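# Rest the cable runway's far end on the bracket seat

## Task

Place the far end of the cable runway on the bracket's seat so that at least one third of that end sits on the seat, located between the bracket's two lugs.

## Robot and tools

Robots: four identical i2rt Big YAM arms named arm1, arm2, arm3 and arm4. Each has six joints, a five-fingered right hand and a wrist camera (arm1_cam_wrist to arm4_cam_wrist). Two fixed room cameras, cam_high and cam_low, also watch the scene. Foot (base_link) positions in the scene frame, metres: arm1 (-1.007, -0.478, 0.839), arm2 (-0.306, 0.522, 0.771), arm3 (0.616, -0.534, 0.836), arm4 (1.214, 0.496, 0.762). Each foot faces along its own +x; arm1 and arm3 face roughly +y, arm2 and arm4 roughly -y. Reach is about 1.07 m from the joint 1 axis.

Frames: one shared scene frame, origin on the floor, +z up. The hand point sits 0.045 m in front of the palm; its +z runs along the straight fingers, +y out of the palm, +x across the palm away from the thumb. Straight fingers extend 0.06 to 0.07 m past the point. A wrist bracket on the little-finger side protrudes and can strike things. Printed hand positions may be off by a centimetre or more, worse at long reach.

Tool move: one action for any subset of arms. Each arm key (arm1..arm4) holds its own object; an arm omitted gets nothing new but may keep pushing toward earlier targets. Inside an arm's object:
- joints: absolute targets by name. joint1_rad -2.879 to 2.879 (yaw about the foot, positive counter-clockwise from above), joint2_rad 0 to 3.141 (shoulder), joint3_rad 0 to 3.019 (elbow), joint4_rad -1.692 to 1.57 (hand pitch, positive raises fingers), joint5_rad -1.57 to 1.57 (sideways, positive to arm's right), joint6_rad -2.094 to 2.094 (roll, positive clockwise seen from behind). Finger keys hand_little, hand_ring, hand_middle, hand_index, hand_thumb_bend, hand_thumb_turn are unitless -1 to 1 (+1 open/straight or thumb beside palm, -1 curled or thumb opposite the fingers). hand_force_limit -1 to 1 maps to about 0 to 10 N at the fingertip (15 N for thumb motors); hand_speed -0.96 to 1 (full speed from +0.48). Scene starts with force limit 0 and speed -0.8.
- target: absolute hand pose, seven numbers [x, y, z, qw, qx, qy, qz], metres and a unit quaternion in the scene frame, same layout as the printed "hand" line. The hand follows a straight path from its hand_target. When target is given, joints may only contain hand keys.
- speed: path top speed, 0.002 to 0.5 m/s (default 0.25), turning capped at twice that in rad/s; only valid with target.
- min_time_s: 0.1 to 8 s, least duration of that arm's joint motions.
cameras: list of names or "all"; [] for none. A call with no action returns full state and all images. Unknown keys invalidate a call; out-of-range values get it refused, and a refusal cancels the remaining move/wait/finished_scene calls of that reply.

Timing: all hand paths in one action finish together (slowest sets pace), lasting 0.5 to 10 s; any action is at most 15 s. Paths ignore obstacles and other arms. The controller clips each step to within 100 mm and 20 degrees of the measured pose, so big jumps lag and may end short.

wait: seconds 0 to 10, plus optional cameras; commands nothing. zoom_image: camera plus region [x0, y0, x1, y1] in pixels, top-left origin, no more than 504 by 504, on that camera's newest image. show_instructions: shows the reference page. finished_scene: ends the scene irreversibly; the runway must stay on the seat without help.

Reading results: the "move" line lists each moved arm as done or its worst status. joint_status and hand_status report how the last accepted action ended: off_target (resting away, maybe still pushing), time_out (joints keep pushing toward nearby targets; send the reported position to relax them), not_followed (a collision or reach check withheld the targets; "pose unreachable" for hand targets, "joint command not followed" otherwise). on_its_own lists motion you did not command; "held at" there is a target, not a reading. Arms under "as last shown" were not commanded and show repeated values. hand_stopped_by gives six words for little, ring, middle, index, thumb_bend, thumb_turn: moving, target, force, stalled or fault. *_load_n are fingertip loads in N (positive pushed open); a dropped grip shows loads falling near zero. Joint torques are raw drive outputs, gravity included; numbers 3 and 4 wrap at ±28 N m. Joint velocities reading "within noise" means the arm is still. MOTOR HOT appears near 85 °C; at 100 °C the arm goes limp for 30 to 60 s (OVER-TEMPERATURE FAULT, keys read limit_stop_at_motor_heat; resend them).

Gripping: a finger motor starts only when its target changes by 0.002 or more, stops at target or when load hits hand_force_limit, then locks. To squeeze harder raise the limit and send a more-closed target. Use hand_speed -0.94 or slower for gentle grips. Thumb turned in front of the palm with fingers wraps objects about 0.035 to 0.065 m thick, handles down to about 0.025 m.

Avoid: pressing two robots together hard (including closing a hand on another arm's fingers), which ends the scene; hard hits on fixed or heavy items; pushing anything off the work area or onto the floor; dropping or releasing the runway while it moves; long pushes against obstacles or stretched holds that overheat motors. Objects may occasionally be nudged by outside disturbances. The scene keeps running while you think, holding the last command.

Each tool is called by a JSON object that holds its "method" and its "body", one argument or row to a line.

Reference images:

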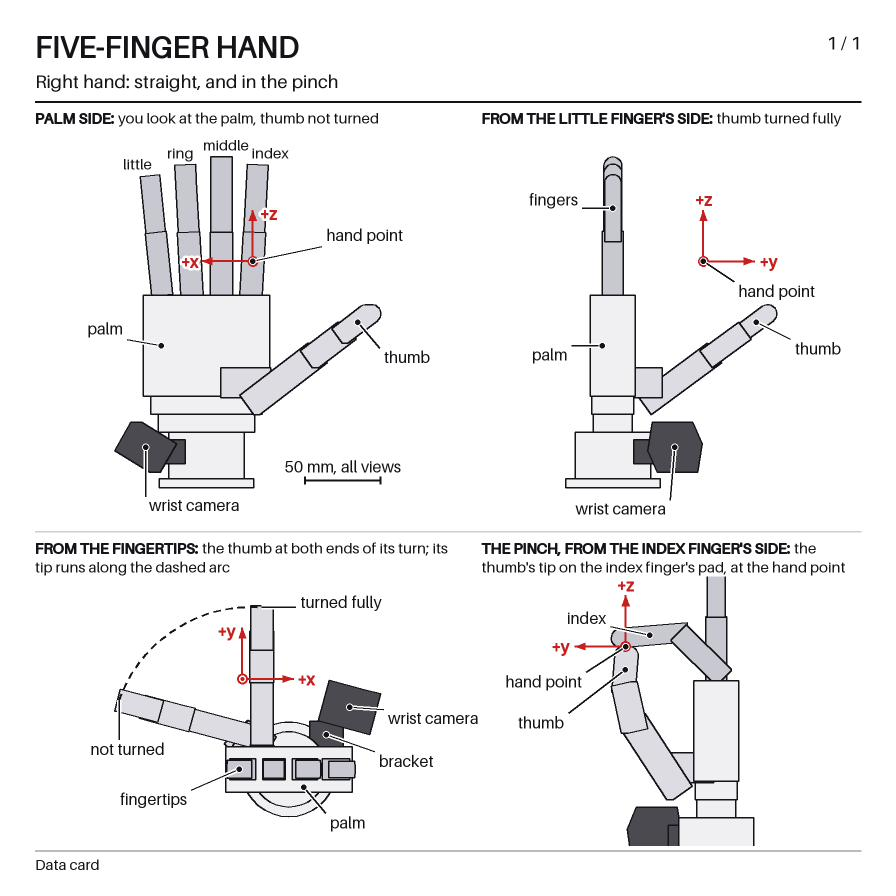

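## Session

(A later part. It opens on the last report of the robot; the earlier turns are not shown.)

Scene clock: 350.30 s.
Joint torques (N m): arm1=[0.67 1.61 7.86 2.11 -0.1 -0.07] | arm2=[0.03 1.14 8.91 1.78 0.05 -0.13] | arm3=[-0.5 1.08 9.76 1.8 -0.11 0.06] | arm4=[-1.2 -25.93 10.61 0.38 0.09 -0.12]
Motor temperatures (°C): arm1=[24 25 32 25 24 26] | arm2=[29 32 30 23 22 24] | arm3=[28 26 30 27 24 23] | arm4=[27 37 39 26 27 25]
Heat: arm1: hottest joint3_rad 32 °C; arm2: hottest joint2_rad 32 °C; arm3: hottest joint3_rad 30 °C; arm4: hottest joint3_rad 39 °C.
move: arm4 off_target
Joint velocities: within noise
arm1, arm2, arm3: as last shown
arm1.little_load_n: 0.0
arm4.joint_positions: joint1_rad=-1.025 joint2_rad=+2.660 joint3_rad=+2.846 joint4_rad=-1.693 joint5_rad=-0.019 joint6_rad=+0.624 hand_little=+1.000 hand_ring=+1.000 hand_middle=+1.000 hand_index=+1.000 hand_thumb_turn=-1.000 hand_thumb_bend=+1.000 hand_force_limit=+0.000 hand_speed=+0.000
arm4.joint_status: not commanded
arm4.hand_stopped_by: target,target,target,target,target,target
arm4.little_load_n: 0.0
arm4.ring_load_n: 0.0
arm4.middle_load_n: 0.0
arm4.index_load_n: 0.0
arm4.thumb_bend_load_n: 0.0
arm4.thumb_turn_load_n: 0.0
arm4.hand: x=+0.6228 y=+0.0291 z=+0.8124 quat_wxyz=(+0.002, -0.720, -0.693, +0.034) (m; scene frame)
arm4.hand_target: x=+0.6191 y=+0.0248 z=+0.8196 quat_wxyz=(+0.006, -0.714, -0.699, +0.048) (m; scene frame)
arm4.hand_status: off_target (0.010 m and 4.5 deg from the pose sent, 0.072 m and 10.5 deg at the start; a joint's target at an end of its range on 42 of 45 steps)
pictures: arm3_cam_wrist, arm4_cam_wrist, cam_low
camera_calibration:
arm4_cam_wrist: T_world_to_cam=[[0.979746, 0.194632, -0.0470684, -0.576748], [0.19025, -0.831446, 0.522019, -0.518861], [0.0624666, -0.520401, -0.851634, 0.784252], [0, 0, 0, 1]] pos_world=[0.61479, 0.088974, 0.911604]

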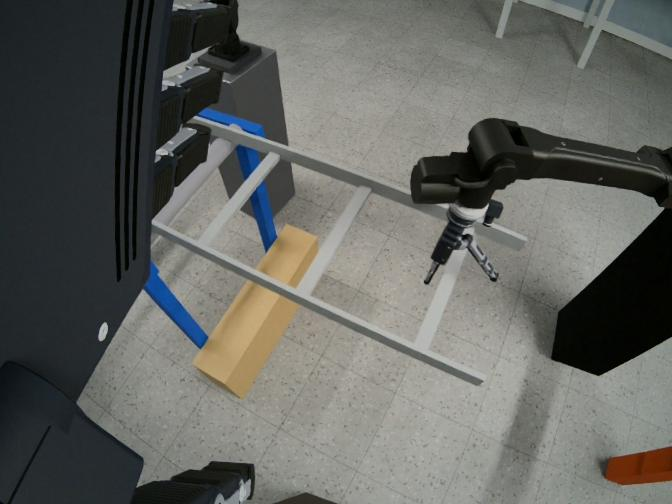

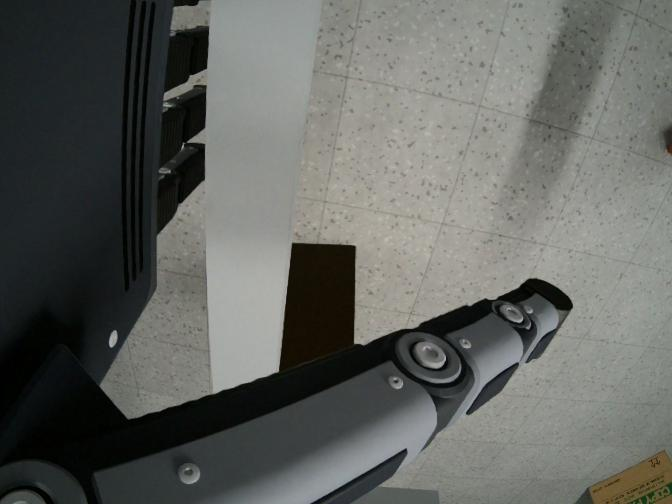

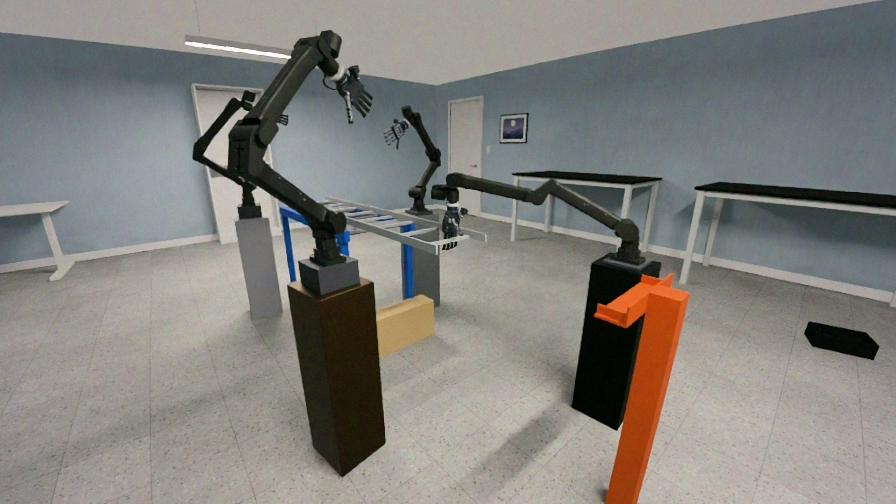

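{"method": "move", "body": {
  "arm4": {"target": [0.619, 0.022, 0.793, 0, 0.7071, 0.7071, 0], "speed": 0.08}
}}

{"method": "move", "body": {
  "arm4": {"joints": {"hand_little": -1, "hand_ring": -1, "hand_middle": -1, "hand_index": -1, "hand_speed": -0.88, "hand_force_limit": -0.2}},
  "cameras": ["arm4_cam_wrist", "arm3_cam_wrist", "cam_low"]
}}

{"method": "zoom_image", "body": {
  "camera": "arm3_cam_wrist",
  "region": [350, 100, 600, 400]
}}

{"method": "zoom_image", "body": {
  "camera": "cam_low",
  "region": [400, 130, 520, 270]
}}

Scene clock: 364.83 s.
Joint torques (N m): arm1=[0.85 1.55 7.86 2.15 -0.1 -0.07] | arm2=[0.09 1.14 8.92 1.8 0.05 -0.14] | arm3=[0.67 0.85 9.84 1.61 -0.05 0.07] | arm4=[-1.03 -25.76 10.58 0.39 0.08 -0.11]
Motor temperatures (°C): arm1=[24 25 32 25 24 26] | arm2=[29 32 31 23 22 24] | arm3=[28 26 30 27 24 23] | arm4=[27 37 39 26 27 25]
Heat: arm1: hottest joint3_rad 32 °C; arm2: hottest joint2_rad 32 °C; arm3: hottest joint3_rad 30 °C; arm4: hottest joint3_rad 39 °C.
move: arm4 off_target
Joint velocities: within noise
arm1, arm2, arm3: as last shown
arm4.joint_positions: joint1_rad=-1.025 joint2_rad=+2.703 joint3_rad=+2.872 joint4_rad=-1.694 joint5_rad=-0.016 joint6_rad=+0.622 hand_little=+1.000 hand_ring=+1.000 hand_middle=+1.000 hand_index=+1.000 hand_thumb_turn=-1.000 hand_thumb_bend=+1.000 hand_force_limit=+0.000 hand_speed=+0.000
arm4.joint_status: not commanded
arm4.hand_stopped_by: target,target,target,target,target,target
arm4.little_load_n: 0.0
arm4.ring_load_n: 0.0
arm4.middle_load_n: 0.0
arm4.index_load_n: 0.0
arm4.thumb_bend_load_n: 0.0
arm4.thumb_turn_load_n: 0.0
arm4.hand: x=+0.6216 y=+0.0292 z=+0.7897 quat_wxyz=(+0.001, -0.720, -0.693, +0.025) (m; scene frame)
arm4.hand_target: x=+0.6201 y=+0.0228 z=+0.7928 quat_wxyz=(+0.005, -0.712, -0.701, +0.036) (m; scene frame)
arm4.hand_status: off_target (0.008 m and 3.6 deg from the pose sent, 0.021 m and 4.5 deg at the start; a joint's target at an end of its range on 36 of 39 steps)
pictures: none

Scene clock: 371.03 s.
Joint torques (N m): arm1=[0.73 1.55 7.84 2.14 -0.1 -0.07] | arm2=[0.03 1.14 8.9 1.8 0.05 -0.14] | arm3=[0.32 1.08 9.91 1.76 -0.13 0.06] | arm4=[-1.26 -27.75 10.52 0.34 -0.13 0.33]
Motor temperatures (°C): arm1=[24 25 32 25 24 26] | arm2=[29 32 31 23 22 24] | arm3=[28 26 30 27 24 23] | arm4=[27 38 40 26 27 25]
Heat: arm1: hottest joint3_rad 32 °C; arm2: hottest joint2_rad 32 °C; arm3: hottest joint3_rad 30 °C; arm4: hottest joint3_rad 40 °C.
move: arm4 off_target
Joint velocities: within noise
arm1.joint_positions: joint1_rad=-0.280 joint2_rad=+0.612 joint3_rad=+1.461 joint4_rad=-1.180 joint5_rad=-0.274 joint6_rad=-0.987 hand_little=+1.000 hand_ring=+1.000 hand_middle=+1.000 hand_index=+1.000 hand_thumb_turn=+1.000 hand_thumb_bend=+1.000 hand_force_limit=+0.000 hand_speed=-0.800
arm1.joint_status: not commanded
arm1.hand_stopped_by: target,target,target,target,target,target
arm1.little_load_n: 0.0
arm1.ring_load_n: 0.0
arm1.middle_load_n: 0.0
arm1.index_load_n: 0.0
arm1.thumb_bend_load_n: 0.0
arm1.thumb_turn_load_n: 0.0
arm1.hand: x=-0.9113 y=-0.2564 z=+1.3855 quat_wxyz=(-0.505, +0.760, +0.280, +0.297) (m; scene frame)
arm1.hand_target: x=-0.9123 y=-0.2584 z=+1.3952 quat_wxyz=(-0.511, +0.754, +0.279, +0.304) (m; scene frame)
arm1.hand_status: not commanded
arm2.joint_positions: joint1_rad=+0.499 joint2_rad=+0.619 joint3_rad=+1.329 joint4_rad=-1.190 joint5_rad=+0.140 joint6_rad=-1.396 hand_little=+1.000 hand_ring=+1.000 hand_middle=+1.000 hand_index=+1.000 hand_thumb_turn=+1.000 hand_thumb_bend=+1.000 hand_force_limit=+0.000 hand_speed=-0.800
arm2.joint_status: not commanded
arm2.hand_stopped_by: target,target,target,target,target,target
arm2.little_load_n: 0.0
arm2.ring_load_n: 0.0
arm2.middle_load_n: 0.0
arm2.index_load_n: 0.0
arm2.thumb_bend_load_n: 0.0
arm2.thumb_turn_load_n: 0.0
arm2.hand: x=-0.2809 y=+0.2560 z=+1.2690 quat_wxyz=(+0.299, +0.646, -0.559, +0.426) (m; scene frame)
arm2.hand_target: x=-0.2815 y=+0.2575 z=+1.2776 quat_wxyz=(+0.302, +0.641, -0.557, +0.433) (m; scene frame)
arm2.hand_status: not commanded
arm3.joint_positions: joint1_rad=+0.424 joint2_rad=+0.618 joint3_rad=+1.394 joint4_rad=-1.243 joint5_rad=+0.044 joint6_rad=-1.264 hand_little=+1.000 hand_ring=+1.000 hand_middle=+1.000 hand_index=+1.000 hand_thumb_turn=+1.000 hand_thumb_bend=+1.000 hand_force_limit=+0.000 hand_speed=-0.800
arm3.joint_status: not commanded
arm3.hand_stopped_by: target,target,target,target,target,target
arm3.little_load_n: 0.0
arm3.ring_load_n: 0.0
arm3.middle_load_n: 0.0
arm3.index_load_n: 0.0
arm3.thumb_bend_load_n: 0.0
arm3.thumb_turn_load_n: 0.0
arm3.hand: x=+0.5411 y=-0.2977 z=+1.3465 quat_wxyz=(-0.484, +0.538, +0.660, +0.204) (m; scene frame)
arm3.hand_target: x=+0.5419 y=-0.2991 z=+1.3597 quat_wxyz=(-0.496, +0.533, +0.654, +0.208) (m; scene frame)
arm3.hand_status: not commanded
arm4.joint_positions: joint1_rad=-1.022 joint2_rad=+2.723 joint3_rad=+2.872 joint4_rad=-1.694 joint5_rad=-0.011 joint6_rad=+0.584 hand_little=-0.871 hand_ring=-0.827 hand_middle=-0.794 hand_index=-0.750 hand_thumb_turn=-1.000 hand_thumb_bend=+1.000 hand_force_limit=-0.200 hand_speed=-0.880
arm4.joint_status: hand_little off_target (ended at -0.871, target -1.000); hand_ring off_target (ended at -0.827, target -1.000); hand_middle off_target (ended at -0.794, target -1.000); hand_index off_target (ended at -0.750, target -1.000); the others done
arm4.hand_stopped_by: force,force,force,force,target,target
arm4.little_load_n: 5.0
arm4.ring_load_n: 2.5
arm4.middle_load_n: 0.0
arm4.index_load_n: 0.0
arm4.thumb_bend_load_n: 0.0
arm4.thumb_turn_load_n: 0.0
arm4.hand: x=+0.6256 y=+0.0315 z=+0.7752 quat_wxyz=(+0.002, -0.706, -0.708, +0.015) (m; scene frame)
arm4.hand_target: x=+0.6202 y=+0.0227 z=+0.7926 quat_wxyz=(+0.005, -0.712, -0.701, +0.036) (m; scene frame)
arm4.hand_status: not commanded
pictures: arm3_cam_wrist, arm4_cam_wrist, cam_low
camera_calibration:
arm4_cam_wrist: T_world_to_cam=[[0.971427, 0.23684, -0.0153534, -0.602351], [0.212143, -0.837483, 0.503604, -0.497216], [0.106416, -0.492472, -0.863798, 0.73467], [0, 0, 0, 1]] pos_world=[0.612441, 0.0880554, 0.875759]

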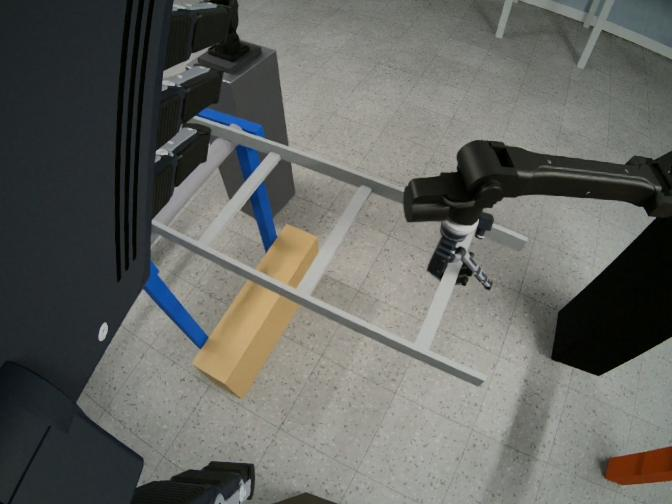

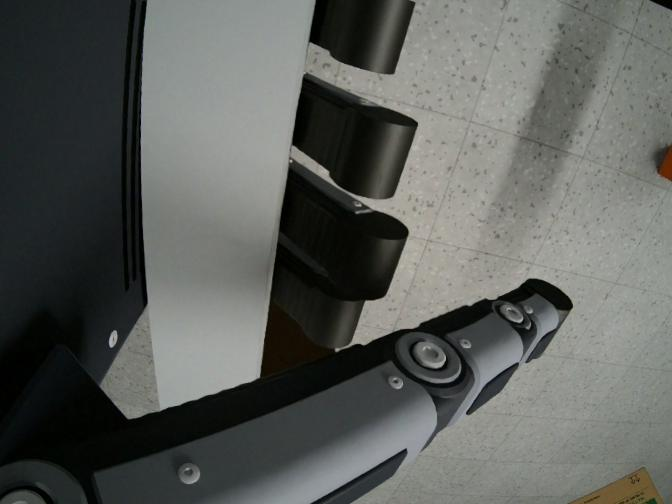

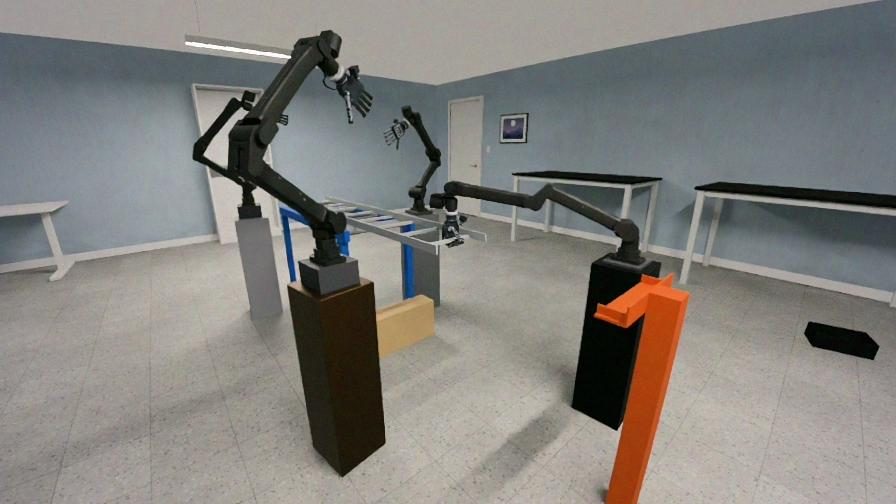

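Scaled by 1.680 from the camera's 672x504 image, which has a finer 960x720 frame.

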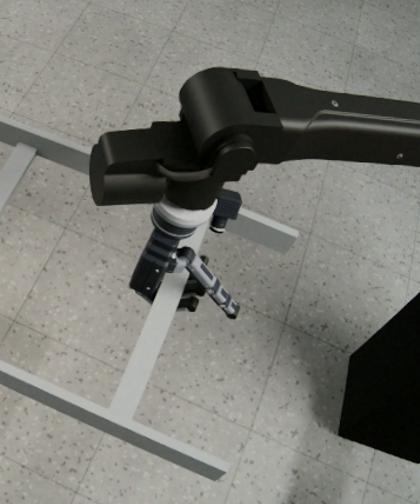

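Scaled by 3.600 from the camera's 896x504 image, which has a finer 1280x720 frame.

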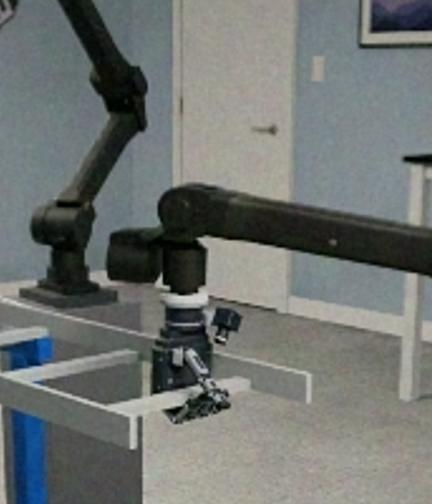

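{"method": "move", "body": {
  "arm4": {"target": [0.72, 0.026, 0.79, 0, 0.7071, 0.7071, 0], "speed": 0.1},
  "cameras": ["arm4_cam_wrist", "arm3_cam_wrist", "cam_high"]
}}

Scene clock: 384.40 s.
Joint torques (N m): arm1=[0.73 1.55 7.83 2.14 -0.09 -0.07] | arm2=[0.09 1.08 8.92 1.81 0.05 -0.14] | arm3=[-0.5 0.97 10.07 1.57 -0.07 0.01] | arm4=[-1.03 -27.52 6.57 1.26 -0.03 0.23]
Motor temperatures (°C): arm1=[24 25 32 25 24 26] | arm2=[28 32 31 23 22 24] | arm3=[28 26 30 27 24 23] | arm4=[27 42 41 26 27 25]
Heat: arm1: hottest joint3_rad 32 °C; arm2: hottest joint2_rad 32 °C; arm3: hottest joint3_rad 30 °C; arm4: hottest joint2_rad 42 °C.
move: arm4 off_target
Joint velocities: within noise
arm1, arm2, arm3: as last shown
arm1.thumb_bend_load_n: 0.5
arm1.thumb_turn_load_n: -0.5
arm4.joint_positions: joint1_rad=-0.948 joint2_rad=+2.357 joint3_rad=+2.157 joint4_rad=-1.420 joint5_rad=-0.011 joint6_rad=+0.651 hand_little=-0.871 hand_ring=-0.827 hand_middle=-0.794 hand_index=-0.750 hand_thumb_turn=-1.000 hand_thumb_bend=+1.000 hand_force_limit=-0.200 hand_speed=-0.880
arm4.joint_status: not commanded
arm4.hand_stopped_by: force,force,force,force,target,target
arm4.little_load_n: 2.0
arm4.ring_load_n: 0.0
arm4.middle_load_n: 0.0
arm4.index_load_n: 0.0
arm4.thumb_bend_load_n: 0.0
arm4.thumb_turn_load_n: 0.0
arm4.hand: x=+0.7235 y=+0.0350 z=+0.7719 quat_wxyz=(-0.004, -0.703, -0.710, -0.023) (m; scene frame)
arm4.hand_target: x=+0.7201 y=+0.0262 z=+0.7902 quat_wxyz=(+0.000, -0.707, -0.707, +0.000) (m; scene frame)
arm4.hand_status: off_target (0.021 m and 2.7 deg from the pose sent, 0.096 m and 1.8 deg at the start)
pictures: arm3_cam_wrist, arm4_cam_wrist, cam_high
camera_calibration:
arm4_cam_wrist: T_world_to_cam=[[0.968784, 0.241817, 0.0546057, -0.750583], [0.187397, -0.858537, 0.47728, -0.474475], [0.162296, -0.452149, -0.877053, 0.691565], [0, 0, 0, 1]] pos_world=[0.70383, 0.0868398, 0.873983]

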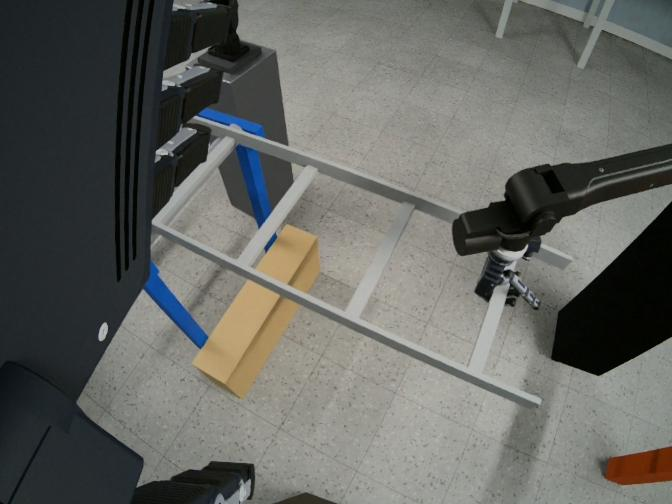

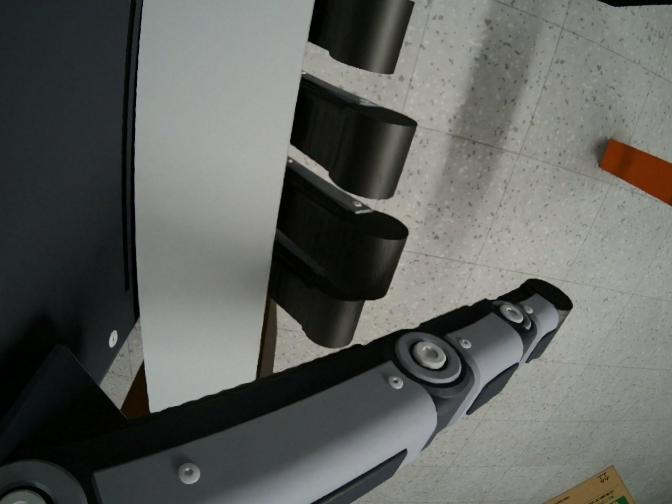

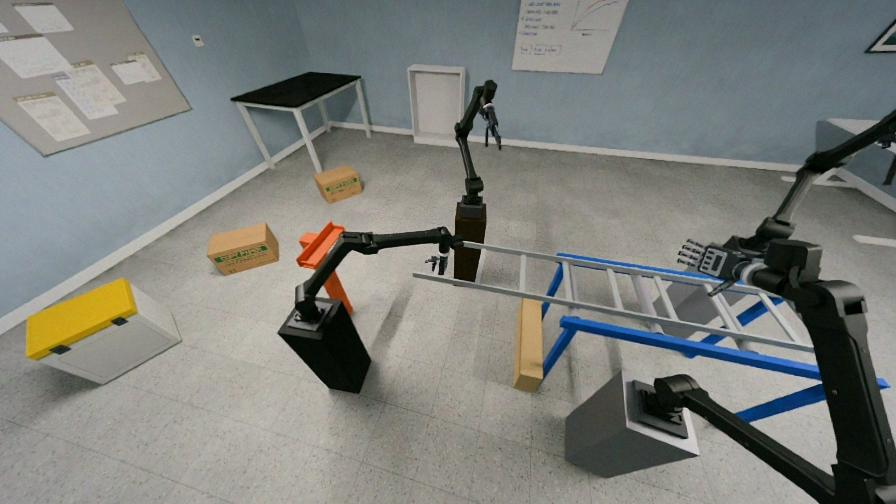

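{"method": "move", "body": {
  "arm4": {"target": [0.87, 0.026, 0.80, 0, 0.7071, 0.7071, 0], "speed": 0.1},
  "cameras": ["arm4_cam_wrist", "arm3_cam_wrist", "cam_high", "cam_low"]
}}

Scene clock: 399.47 s.
Joint torques (N m): arm1=[0.79 1.55 7.86 2.14 -0.1 -0.07] | arm2=[0.09 1.14 8.91 1.8 0.05 -0.14] | arm3=[0.09 0.32 9.81 1.81 -0.05 0.08] | arm4=[-0.62 -24.23 6.9 0.58 -0.09 0.31]
Motor temperatures (°C): arm1=[24 25 32 25 24 26] | arm2=[28 32 31 23 22 24] | arm3=[28 26 30 27 24 23] | arm4=[27 42 39 26 27 25]
Heat: arm1: hottest joint3_rad 32 °C; arm2: hottest joint2_rad 32 °C; arm3: hottest joint3_rad 30 °C; arm4: hottest joint2_rad 42 °C.
move: arm4 off_target
Joint velocities: within noise
arm1, arm2, arm3: as last shown
arm1.thumb_bend_load_n: 0.0
arm1.thumb_turn_load_n: 0.0
arm4.joint_positions: joint1_rad=-0.797 joint2_rad=+2.048 joint3_rad=+1.612 joint4_rad=-1.197 joint5_rad=-0.011 joint6_rad=+0.801 hand_little=-0.871 hand_ring=-0.827 hand_middle=-0.794 hand_index=-0.750 hand_thumb_turn=-1.000 hand_thumb_bend=+1.000 hand_force_limit=-0.200 hand_speed=-0.880
arm4.joint_status: not commanded
arm4.hand_stopped_by: force,force,force,force,target,target
arm4.little_load_n: 4.0
arm4.ring_load_n: 0.5
arm4.middle_load_n: 0.0
arm4.index_load_n: 0.0
arm4.thumb_bend_load_n: 0.0
arm4.thumb_turn_load_n: 0.0
arm4.hand: x=+0.8726 y=+0.0398 z=+0.7705 quat_wxyz=(+0.000, -0.703, -0.711, -0.031) (m; scene frame)
arm4.hand_target: x=+0.8706 y=+0.0265 z=+0.7999 quat_wxyz=(-0.001, -0.707, -0.707, +0.000) (m; scene frame)
arm4.hand_status: off_target (0.033 m and 3.6 deg from the pose sent, 0.149 m and 2.7 deg at the start)
pictures: arm3_cam_wrist, arm4_cam_wrist, cam_high, cam_low
camera_calibration:
arm4_cam_wrist: T_world_to_cam=[[0.96813, 0.242033, 0.0643752, -0.903053], [0.18574, -0.866297, 0.463713, -0.485323], [0.168002, -0.436977, -0.883644, 0.667772], [0, 0, 0, 1]] pos_world=[0.85223, 0.089935, 0.873257]

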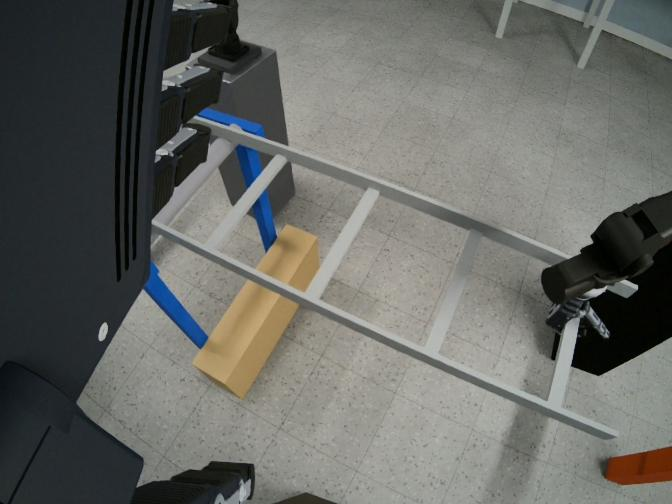

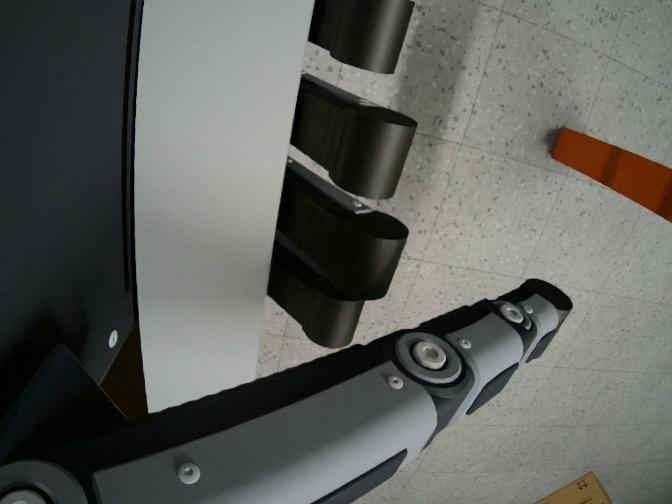

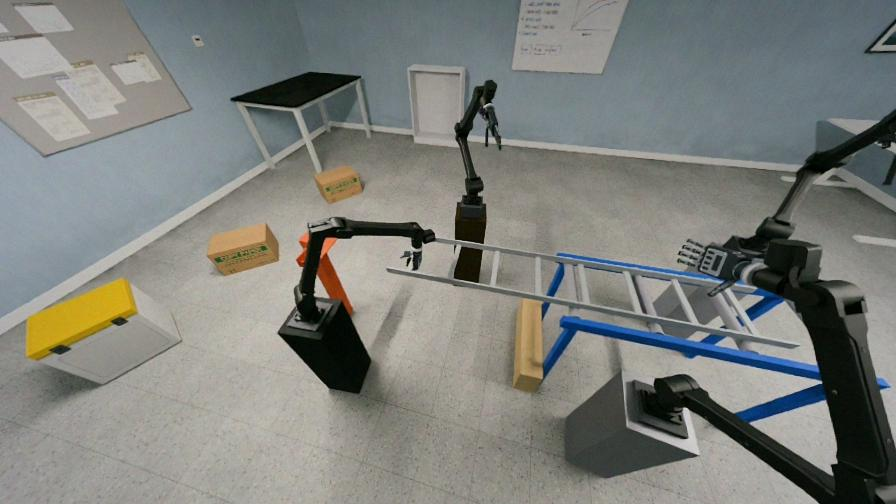

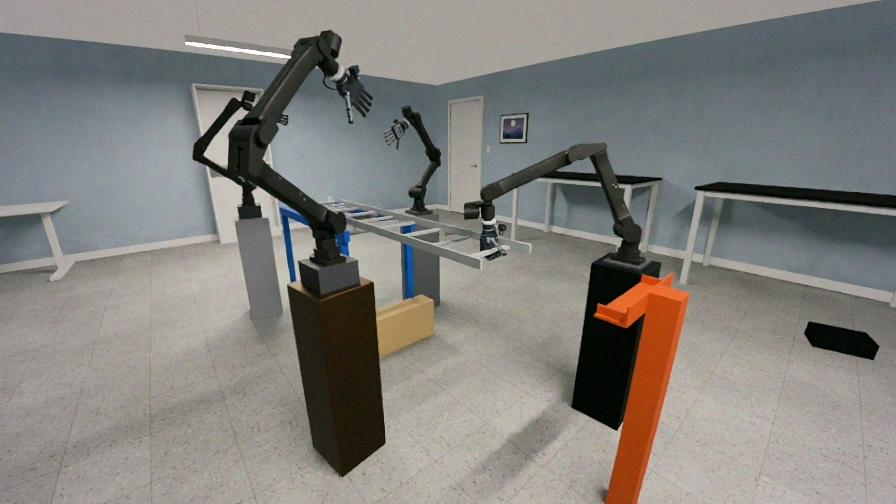

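{"method": "move", "body": {
  "arm4": {"target": [0.97, 0.028, 0.80, 0, 0.7071, 0.7071, 0], "speed": 0.08},
  "cameras": ["arm3_cam_wrist", "cam_low", "cam_high"]
}}

{"method": "zoom_image", "body": {
  "camera": "cam_low",
  "region": [300, 170, 580, 330]
}}

Scene clock: 414.53 s.
Joint torques (N m): arm1=[0.79 1.55 7.84 2.14 -0.1 -0.07] | arm2=[0.03 1.14 8.92 1.81 0.05 -0.14] | arm3=[0.5 1.67 9.7 1.36 -0.05 0.01] | arm4=[-1.2 -23.59 7.19 0.4 -0.15 0.25]
Motor temperatures (°C): arm1=[24 25 32 25 24 26] | arm2=[28 31 31 23 22 24] | arm3=[28 26 30 27 24 23] | arm4=[27 42 38 26 27 25]
Heat: arm1: hottest joint3_rad 32 °C; arm2: hottest joint2_rad 31 °C; arm3: hottest joint3_rad 30 °C; arm4: hottest joint2_rad 42 °C.
move: arm4 off_target
Joint velocities: within noise
arm1, arm2, arm3: as last shown
arm1.index_load_n: -0.5
arm4.joint_positions: joint1_rad=-0.653 joint2_rad=+1.917 joint3_rad=+1.359 joint4_rad=-1.107 joint5_rad=-0.009 joint6_rad=+0.943 hand_little=-0.871 hand_ring=-0.827 hand_middle=-0.794 hand_index=-0.750 hand_thumb_turn=-1.000 hand_thumb_bend=+1.000 hand_force_limit=-0.200 hand_speed=-0.880
arm4.joint_status: not commanded
arm4.hand_stopped_by: force,force,force,force,target,target
arm4.little_load_n: 7.0
arm4.ring_load_n: 0.0
arm4.middle_load_n: 0.0
arm4.index_load_n: 0.0
arm4.thumb_bend_load_n: 0.0
arm4.thumb_turn_load_n: 0.0
arm4.hand: x=+0.9794 y=+0.0459 z=+0.7575 quat_wxyz=(+0.008, -0.702, -0.711, -0.046) (m; scene frame)
arm4.hand_target: x=+0.9710 y=+0.0292 z=+0.7994 quat_wxyz=(-0.001, -0.707, -0.707, +0.000) (m; scene frame)
arm4.hand_status: off_target (0.047 m and 5.5 deg from the pose sent, 0.103 m and 3.6 deg at the start)
pictures: arm3_cam_wrist, cam_high, cam_low

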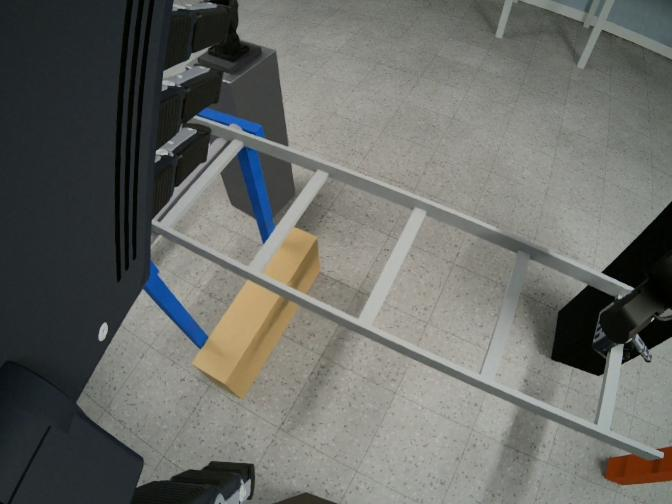

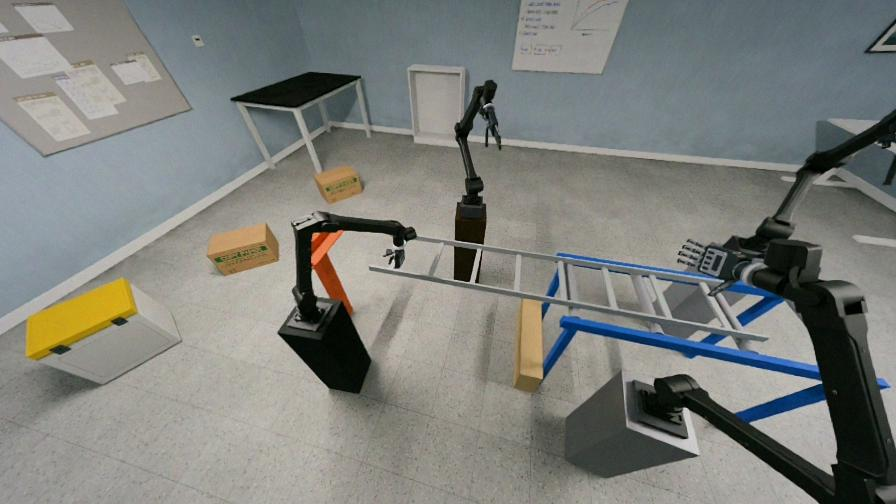

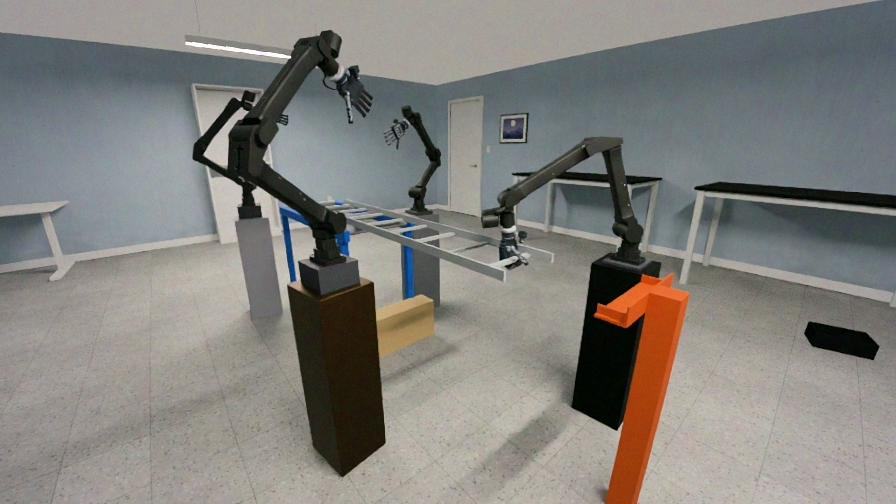

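Scaled by 1.800 from the camera's 896x504 image, which has a finer 1280x720 frame.

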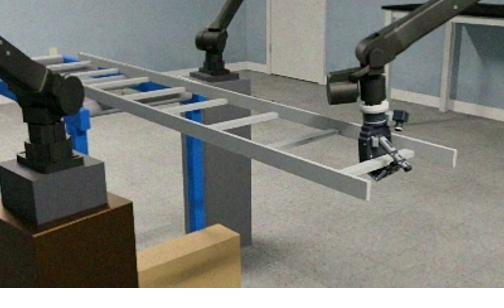

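{"method": "move", "body": {
  "arm3": {"joints": {"joint1_rad": -0.25, "joint2_rad": 1.0, "joint4_rad": -1.6, "joint5_rad": 0.0, "joint6_rad": 1.43, "hand_thumb_turn": -1, "hand_speed": 0.0}, "min_time_s": 3}
}}

{"method": "move", "body": {
  "arm3": {"target": [0.70, 0.08, 0.98, 0, 0.7071, -0.7071, 0], "speed": 0.25},
  "cameras": ["arm3_cam_wrist", "cam_low", "cam_high", "arm4_cam_wrist"]
}}

Scene clock: 432.37 s.
Joint torques (N m): arm1=[0.73 1.55 7.84 2.14 -0.1 -0.08] | arm2=[0.09 1.14 8.9 1.81 0.04 -0.14] | arm3=[-0.26 -3.66 10.88 0.55 -0.16 0.25] | arm4=[-1.32 -23.71 7.17 0.4 -0.13 0.23]
Motor temperatures (°C): arm1=[24 25 32 25 24 26] | arm2=[28 31 31 23 22 24] | arm3=[28 26 30 27 24 23] | arm4=[27 40 36 26 27 25]
Heat: arm1: hottest joint3_rad 32 °C; arm2: hottest joint2_rad 31 °C; arm3: hottest joint3_rad 30 °C; arm4: hottest joint2_rad 40 °C.
move: arm3 done
Joint velocities: within noise
arm1, arm2, arm4: as last shown
arm1.index_load_n: 0.0
arm3.joint_positions: joint1_rad=-0.242 joint2_rad=+0.990 joint3_rad=+1.394 joint4_rad=-1.591 joint5_rad=+0.002 joint6_rad=+1.421 hand_little=+1.000 hand_ring=+1.000 hand_middle=+1.000 hand_index=+1.000 hand_thumb_turn=-1.000 hand_thumb_bend=+1.000 hand_force_limit=+0.000 hand_speed=+0.000
arm3.joint_status: all done
arm3.hand_stopped_by: target,target,target,target,target,target
arm3.little_load_n: 0.0
arm3.ring_load_n: 0.0
arm3.middle_load_n: 0.0
arm3.index_load_n: 0.0
arm3.thumb_bend_load_n: 0.0
arm3.thumb_turn_load_n: 0.0
arm3.hand: x=+0.5968 y=-0.1863 z=+1.2298 quat_wxyz=(-0.153, +0.701, -0.687, -0.114) (m; scene frame)
arm3.hand_target: x=+0.6000 y=-0.1830 z=+1.2374 quat_wxyz=(-0.155, +0.695, -0.692, -0.117) (m; scene frame)
arm3.hand_status: not commanded
arm4.ring_load_n: 0.5
pictures: none

Scene clock: 434.87 s.
Joint torques (N m): arm1=[0.79 1.55 7.86 2.14 -0.1 -0.08] | arm2=[-0.03 1.14 8.91 1.81 0.05 -0.14] | arm3=[-0.91 -15.97 12.62 -0.42 -0.05 -0.06] | arm4=[-1.2 -23.65 7.17 0.46 -0.14 0.24]
Motor temperatures (°C): arm1=[24 25 32 25 24 26] | arm2=[28 31 31 23 22 24] | arm3=[28 26 30 27 24 23] | arm4=[27 40 36 26 27 25]
Heat: arm1: hottest joint3_rad 32 °C; arm2: hottest joint2_rad 31 °C; arm3: hottest joint3_rad 30 °C; arm4: hottest joint2_rad 40 °C.
move: arm3 off_target
Joint velocities: within noise
arm1, arm2, arm4: as last shown
arm3.joint_positions: joint1_rad=-0.348 joint2_rad=+1.926 joint3_rad=+1.761 joint4_rad=-1.436 joint5_rad=-0.002 joint6_rad=+1.338 hand_little=+1.000 hand_ring=+1.000 hand_middle=+1.000 hand_index=+1.000 hand_thumb_turn=-1.000 hand_thumb_bend=+1.000 hand_force_limit=+0.000 hand_speed=+0.000
arm3.joint_status: not commanded
arm3.hand_stopped_by: target,target,target,target,target,target
arm3.little_load_n: 0.0
arm3.ring_load_n: 0.0
arm3.middle_load_n: 0.0
arm3.index_load_n: 0.0
arm3.thumb_bend_load_n: 0.0
arm3.thumb_turn_load_n: 0.0
arm3.hand: x=+0.6920 y=+0.0670 z=+0.9671 quat_wxyz=(+0.013, +0.706, -0.708, +0.007) (m; scene frame)
arm3.hand_target: x=+0.6998 y=+0.0792 z=+0.9801 quat_wxyz=(+0.000, +0.707, -0.707, +0.000) (m; scene frame)
arm3.hand_status: off_target (0.020 m and 1.7 deg from the pose sent, 0.379 m and 22.1 deg at the start)
arm4.ring_load_n: 0.0
pictures: arm3_cam_wrist, arm4_cam_wrist, cam_high, cam_low
camera_calibration:
arm3_cam_wrist: T_world_to_cam=[[-0.960241, -0.278955, 0.0110418, 0.674226], [-0.234716, 0.828109, 0.509062, -0.387101], [-0.151149, 0.48623, -0.860659, 1.01741], [0, 0, 0, 1]] pos_world=[0.710341, 0.0139439, 1.06526]
arm4_cam_wrist: T_world_to_cam=[[0.966799, 0.241622, 0.0831793, -1.02006], [0.182547, -0.880813, 0.436858, -0.469794], [0.17882, -0.40717, -0.895676, 0.638205], [0, 0, 0, 1]] pos_world=[0.957831, 0.092527, 0.861706]

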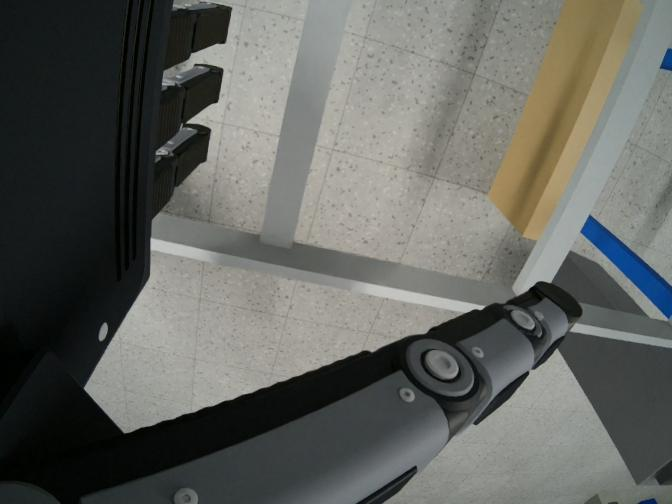

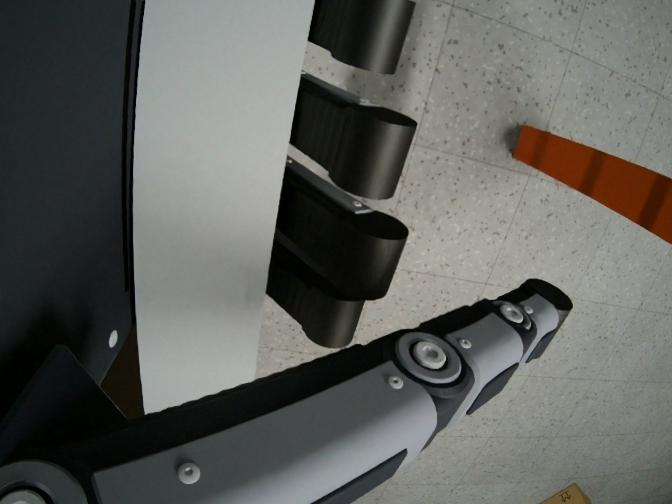

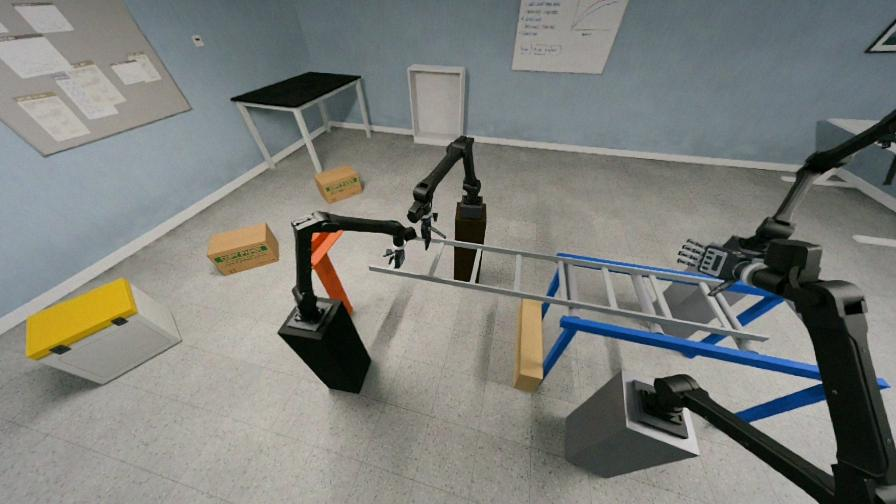

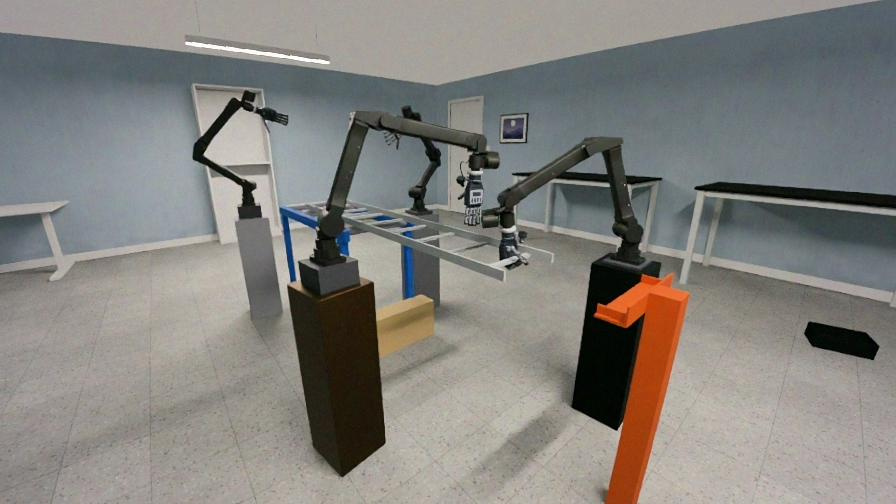

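{"method": "move", "body": {
  "arm3": {"target": [0.691, 0.082, 0.90, 0, 0.7071, -0.7071, 0], "speed": 0.15},
  "cameras": ["arm3_cam_wrist"]
}}

Scene clock: 449.13 s.
Joint torques (N m): arm1=[0.67 1.55 7.84 2.15 -0.1 -0.07] | arm2=[0.15 1.14 8.92 1.78 0.05 -0.14] | arm3=[0.38 -15.5 9.14 0.57 -0.09 0.13] | arm4=[-1.2 -23.71 7.2 0.4 -0.14 0.24]
Motor temperatures (°C): arm1=[24 24 32 25 24 26] | arm2=[28 31 31 23 22 24] | arm3=[28 26 33 27 24 23] | arm4=[27 40 36 26 27 25]
Heat: arm1: hottest joint3_rad 32 °C; arm2: hottest joint2_rad 31 °C; arm3: hottest joint3_rad 33 °C; arm4: hottest joint2_rad 40 °C.
move: arm3 done
Joint velocities: within noise
arm1, arm2, arm4: as last shown
arm3.joint_positions: joint1_rad=-0.348 joint2_rad=+1.976 joint3_rad=+1.665 joint4_rad=-1.271 joint5_rad=-0.002 joint6_rad=+1.338 hand_little=+1.000 hand_ring=+1.000 hand_middle=+1.000 hand_index=+1.000 hand_thumb_turn=-1.000 hand_thumb_bend=+1.000 hand_force_limit=+0.000 hand_speed=+0.000
arm3.joint_status: not commanded
arm3.hand_stopped_by: target,target,target,target,target,target
arm3.little_load_n: 0.0
arm3.ring_load_n: 0.0
arm3.middle_load_n: 0.0
arm3.index_load_n: 0.0
arm3.thumb_bend_load_n: -0.5
arm3.thumb_turn_load_n: 0.0
arm3.hand: x=+0.6939 y=+0.0749 z=+0.9024 quat_wxyz=(+0.005, +0.707, -0.708, +0.002) (m; scene frame)
arm3.hand_target: x=+0.6909 y=+0.0818 z=+0.9002 quat_wxyz=(+0.000, +0.707, -0.707, +0.000) (m; scene frame)
arm3.hand_status: done (0.008 m and 0.6 deg from the pose sent, 0.069 m and 1.7 deg at the start)
arm4.little_load_n: 6.5
pictures: arm3_cam_wrist
camera_calibration:
arm3_cam_wrist: T_world_to_cam=[[-0.960268, -0.279072, 0.00200846, 0.687168], [-0.236894, 0.8189, 0.522766, -0.370442], [-0.147534, 0.50152, -0.852474, 0.947099], [0, 0, 0, 1]] pos_world=[0.711839, 0.0201358, 0.999651]

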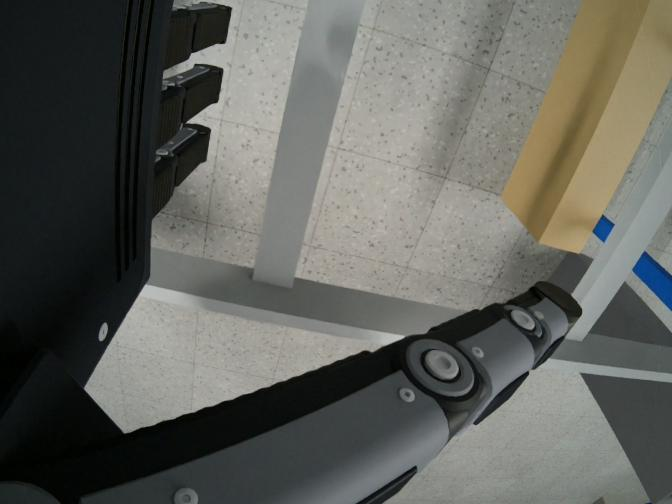

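{"method": "move", "body": {
  "arm3": {"target": [0.683, 0.078, 0.80, 0, 0.7071, -0.7071, 0], "speed": 0.12},
  "cameras": ["arm3_cam_wrist", "cam_low", "cam_high"]
}}

Scene clock: 457.70 s.
Joint torques (N m): arm1=[0.73 1.55 7.84 2.14 -0.1 -0.07] | arm2=[0.09 1.14 8.9 1.81 0.05 -0.14] | arm3=[0.97 -16.5 8.06 0.57 -0.16 0.13] | arm4=[-1.2 -23.71 7.17 0.42 -0.14 0.23]
Motor temperatures (°C): arm1=[24 24 32 25 24 26] | arm2=[28 31 31 23 22 24] | arm3=[28 26 33 27 24 23] | arm4=[27 40 36 26 27 25]
Heat: arm1: hottest joint3_rad 32 °C; arm2: hottest joint2_rad 31 °C; arm3: hottest joint3_rad 33 °C; arm4: hottest joint2_rad 40 °C.
move: arm3 done
Joint velocities: within noise
arm1, arm2, arm4: as last shown
arm1.thumb_turn_load_n: -0.5
arm3.joint_positions: joint1_rad=-0.337 joint2_rad=+2.066 joint3_rad=+1.539 joint4_rad=-1.046 joint5_rad=-0.002 joint6_rad=+1.347 hand_little=+1.000 hand_ring=+1.000 hand_middle=+1.000 hand_index=+1.000 hand_thumb_turn=-1.000 hand_thumb_bend=+1.000 hand_force_limit=+0.000 hand_speed=+0.000
arm3.joint_status: not commanded
arm3.hand_stopped_by: target,target,target,target,target,target
arm3.little_load_n: 0.0
arm3.ring_load_n: 0.0
arm3.middle_load_n: 0.0
arm3.index_load_n: 0.0
arm3.thumb_bend_load_n: 0.0
arm3.thumb_turn_load_n: 0.0
arm3.hand: x=+0.6871 y=+0.0735 z=+0.8073 quat_wxyz=(+0.001, +0.707, -0.707, +0.000) (m; scene frame)
arm3.hand_target: x=+0.6831 y=+0.0778 z=+0.8001 quat_wxyz=(+0.000, +0.707, -0.707, +0.000) (m; scene frame)
arm3.hand_status: done (0.009 m and 0.1 deg from the pose sent, 0.103 m and 0.6 deg at the start)
arm4.little_load_n: 7.0
arm4.index_load_n: 0.5
arm4.thumb_turn_load_n: 0.5
pictures: arm3_cam_wrist, cam_high, cam_low
camera_calibration:
arm3_cam_wrist: T_world_to_cam=[[-0.959845, -0.280517, -0.00257899, 0.68387], [-0.239281, 0.813879, 0.529477, -0.324531], [-0.146428, 0.508833, -0.84832, 0.861057], [0, 0, 0, 1]] pos_world=[0.704839, 0.0178324, 0.904047]

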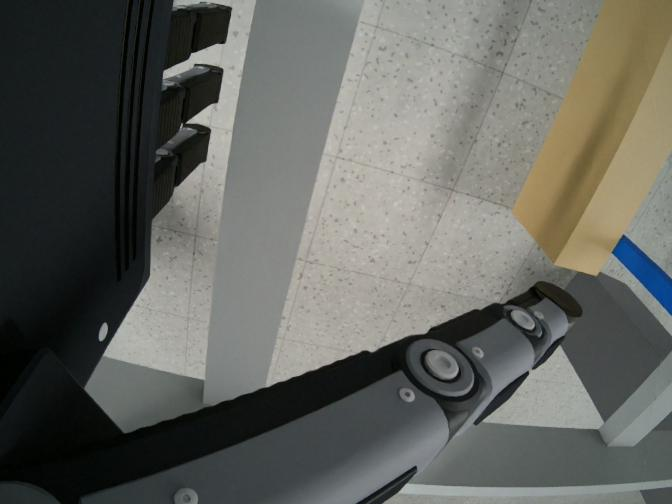

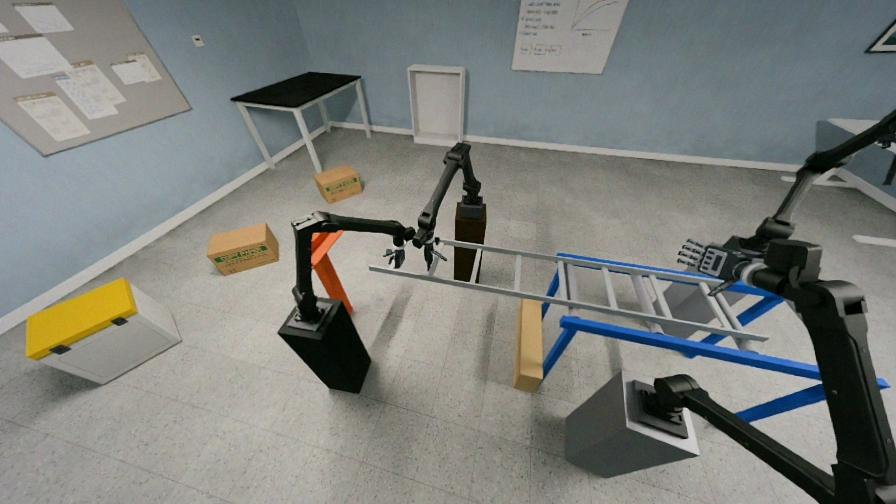

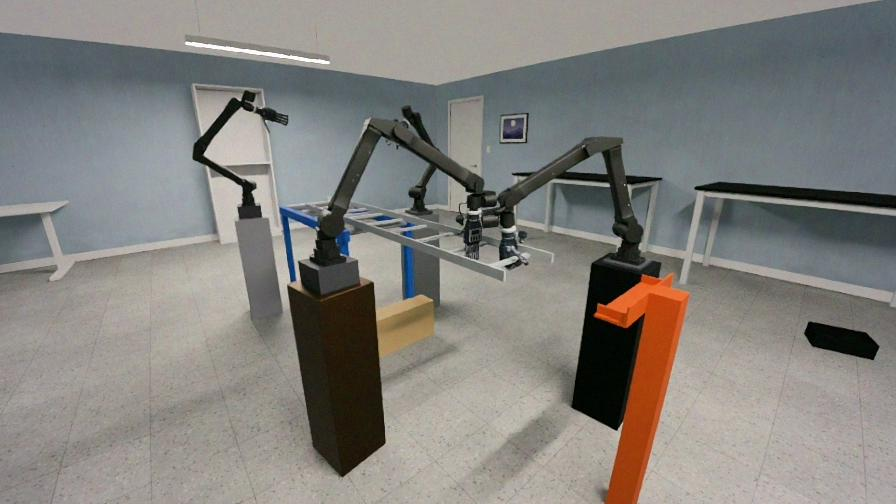

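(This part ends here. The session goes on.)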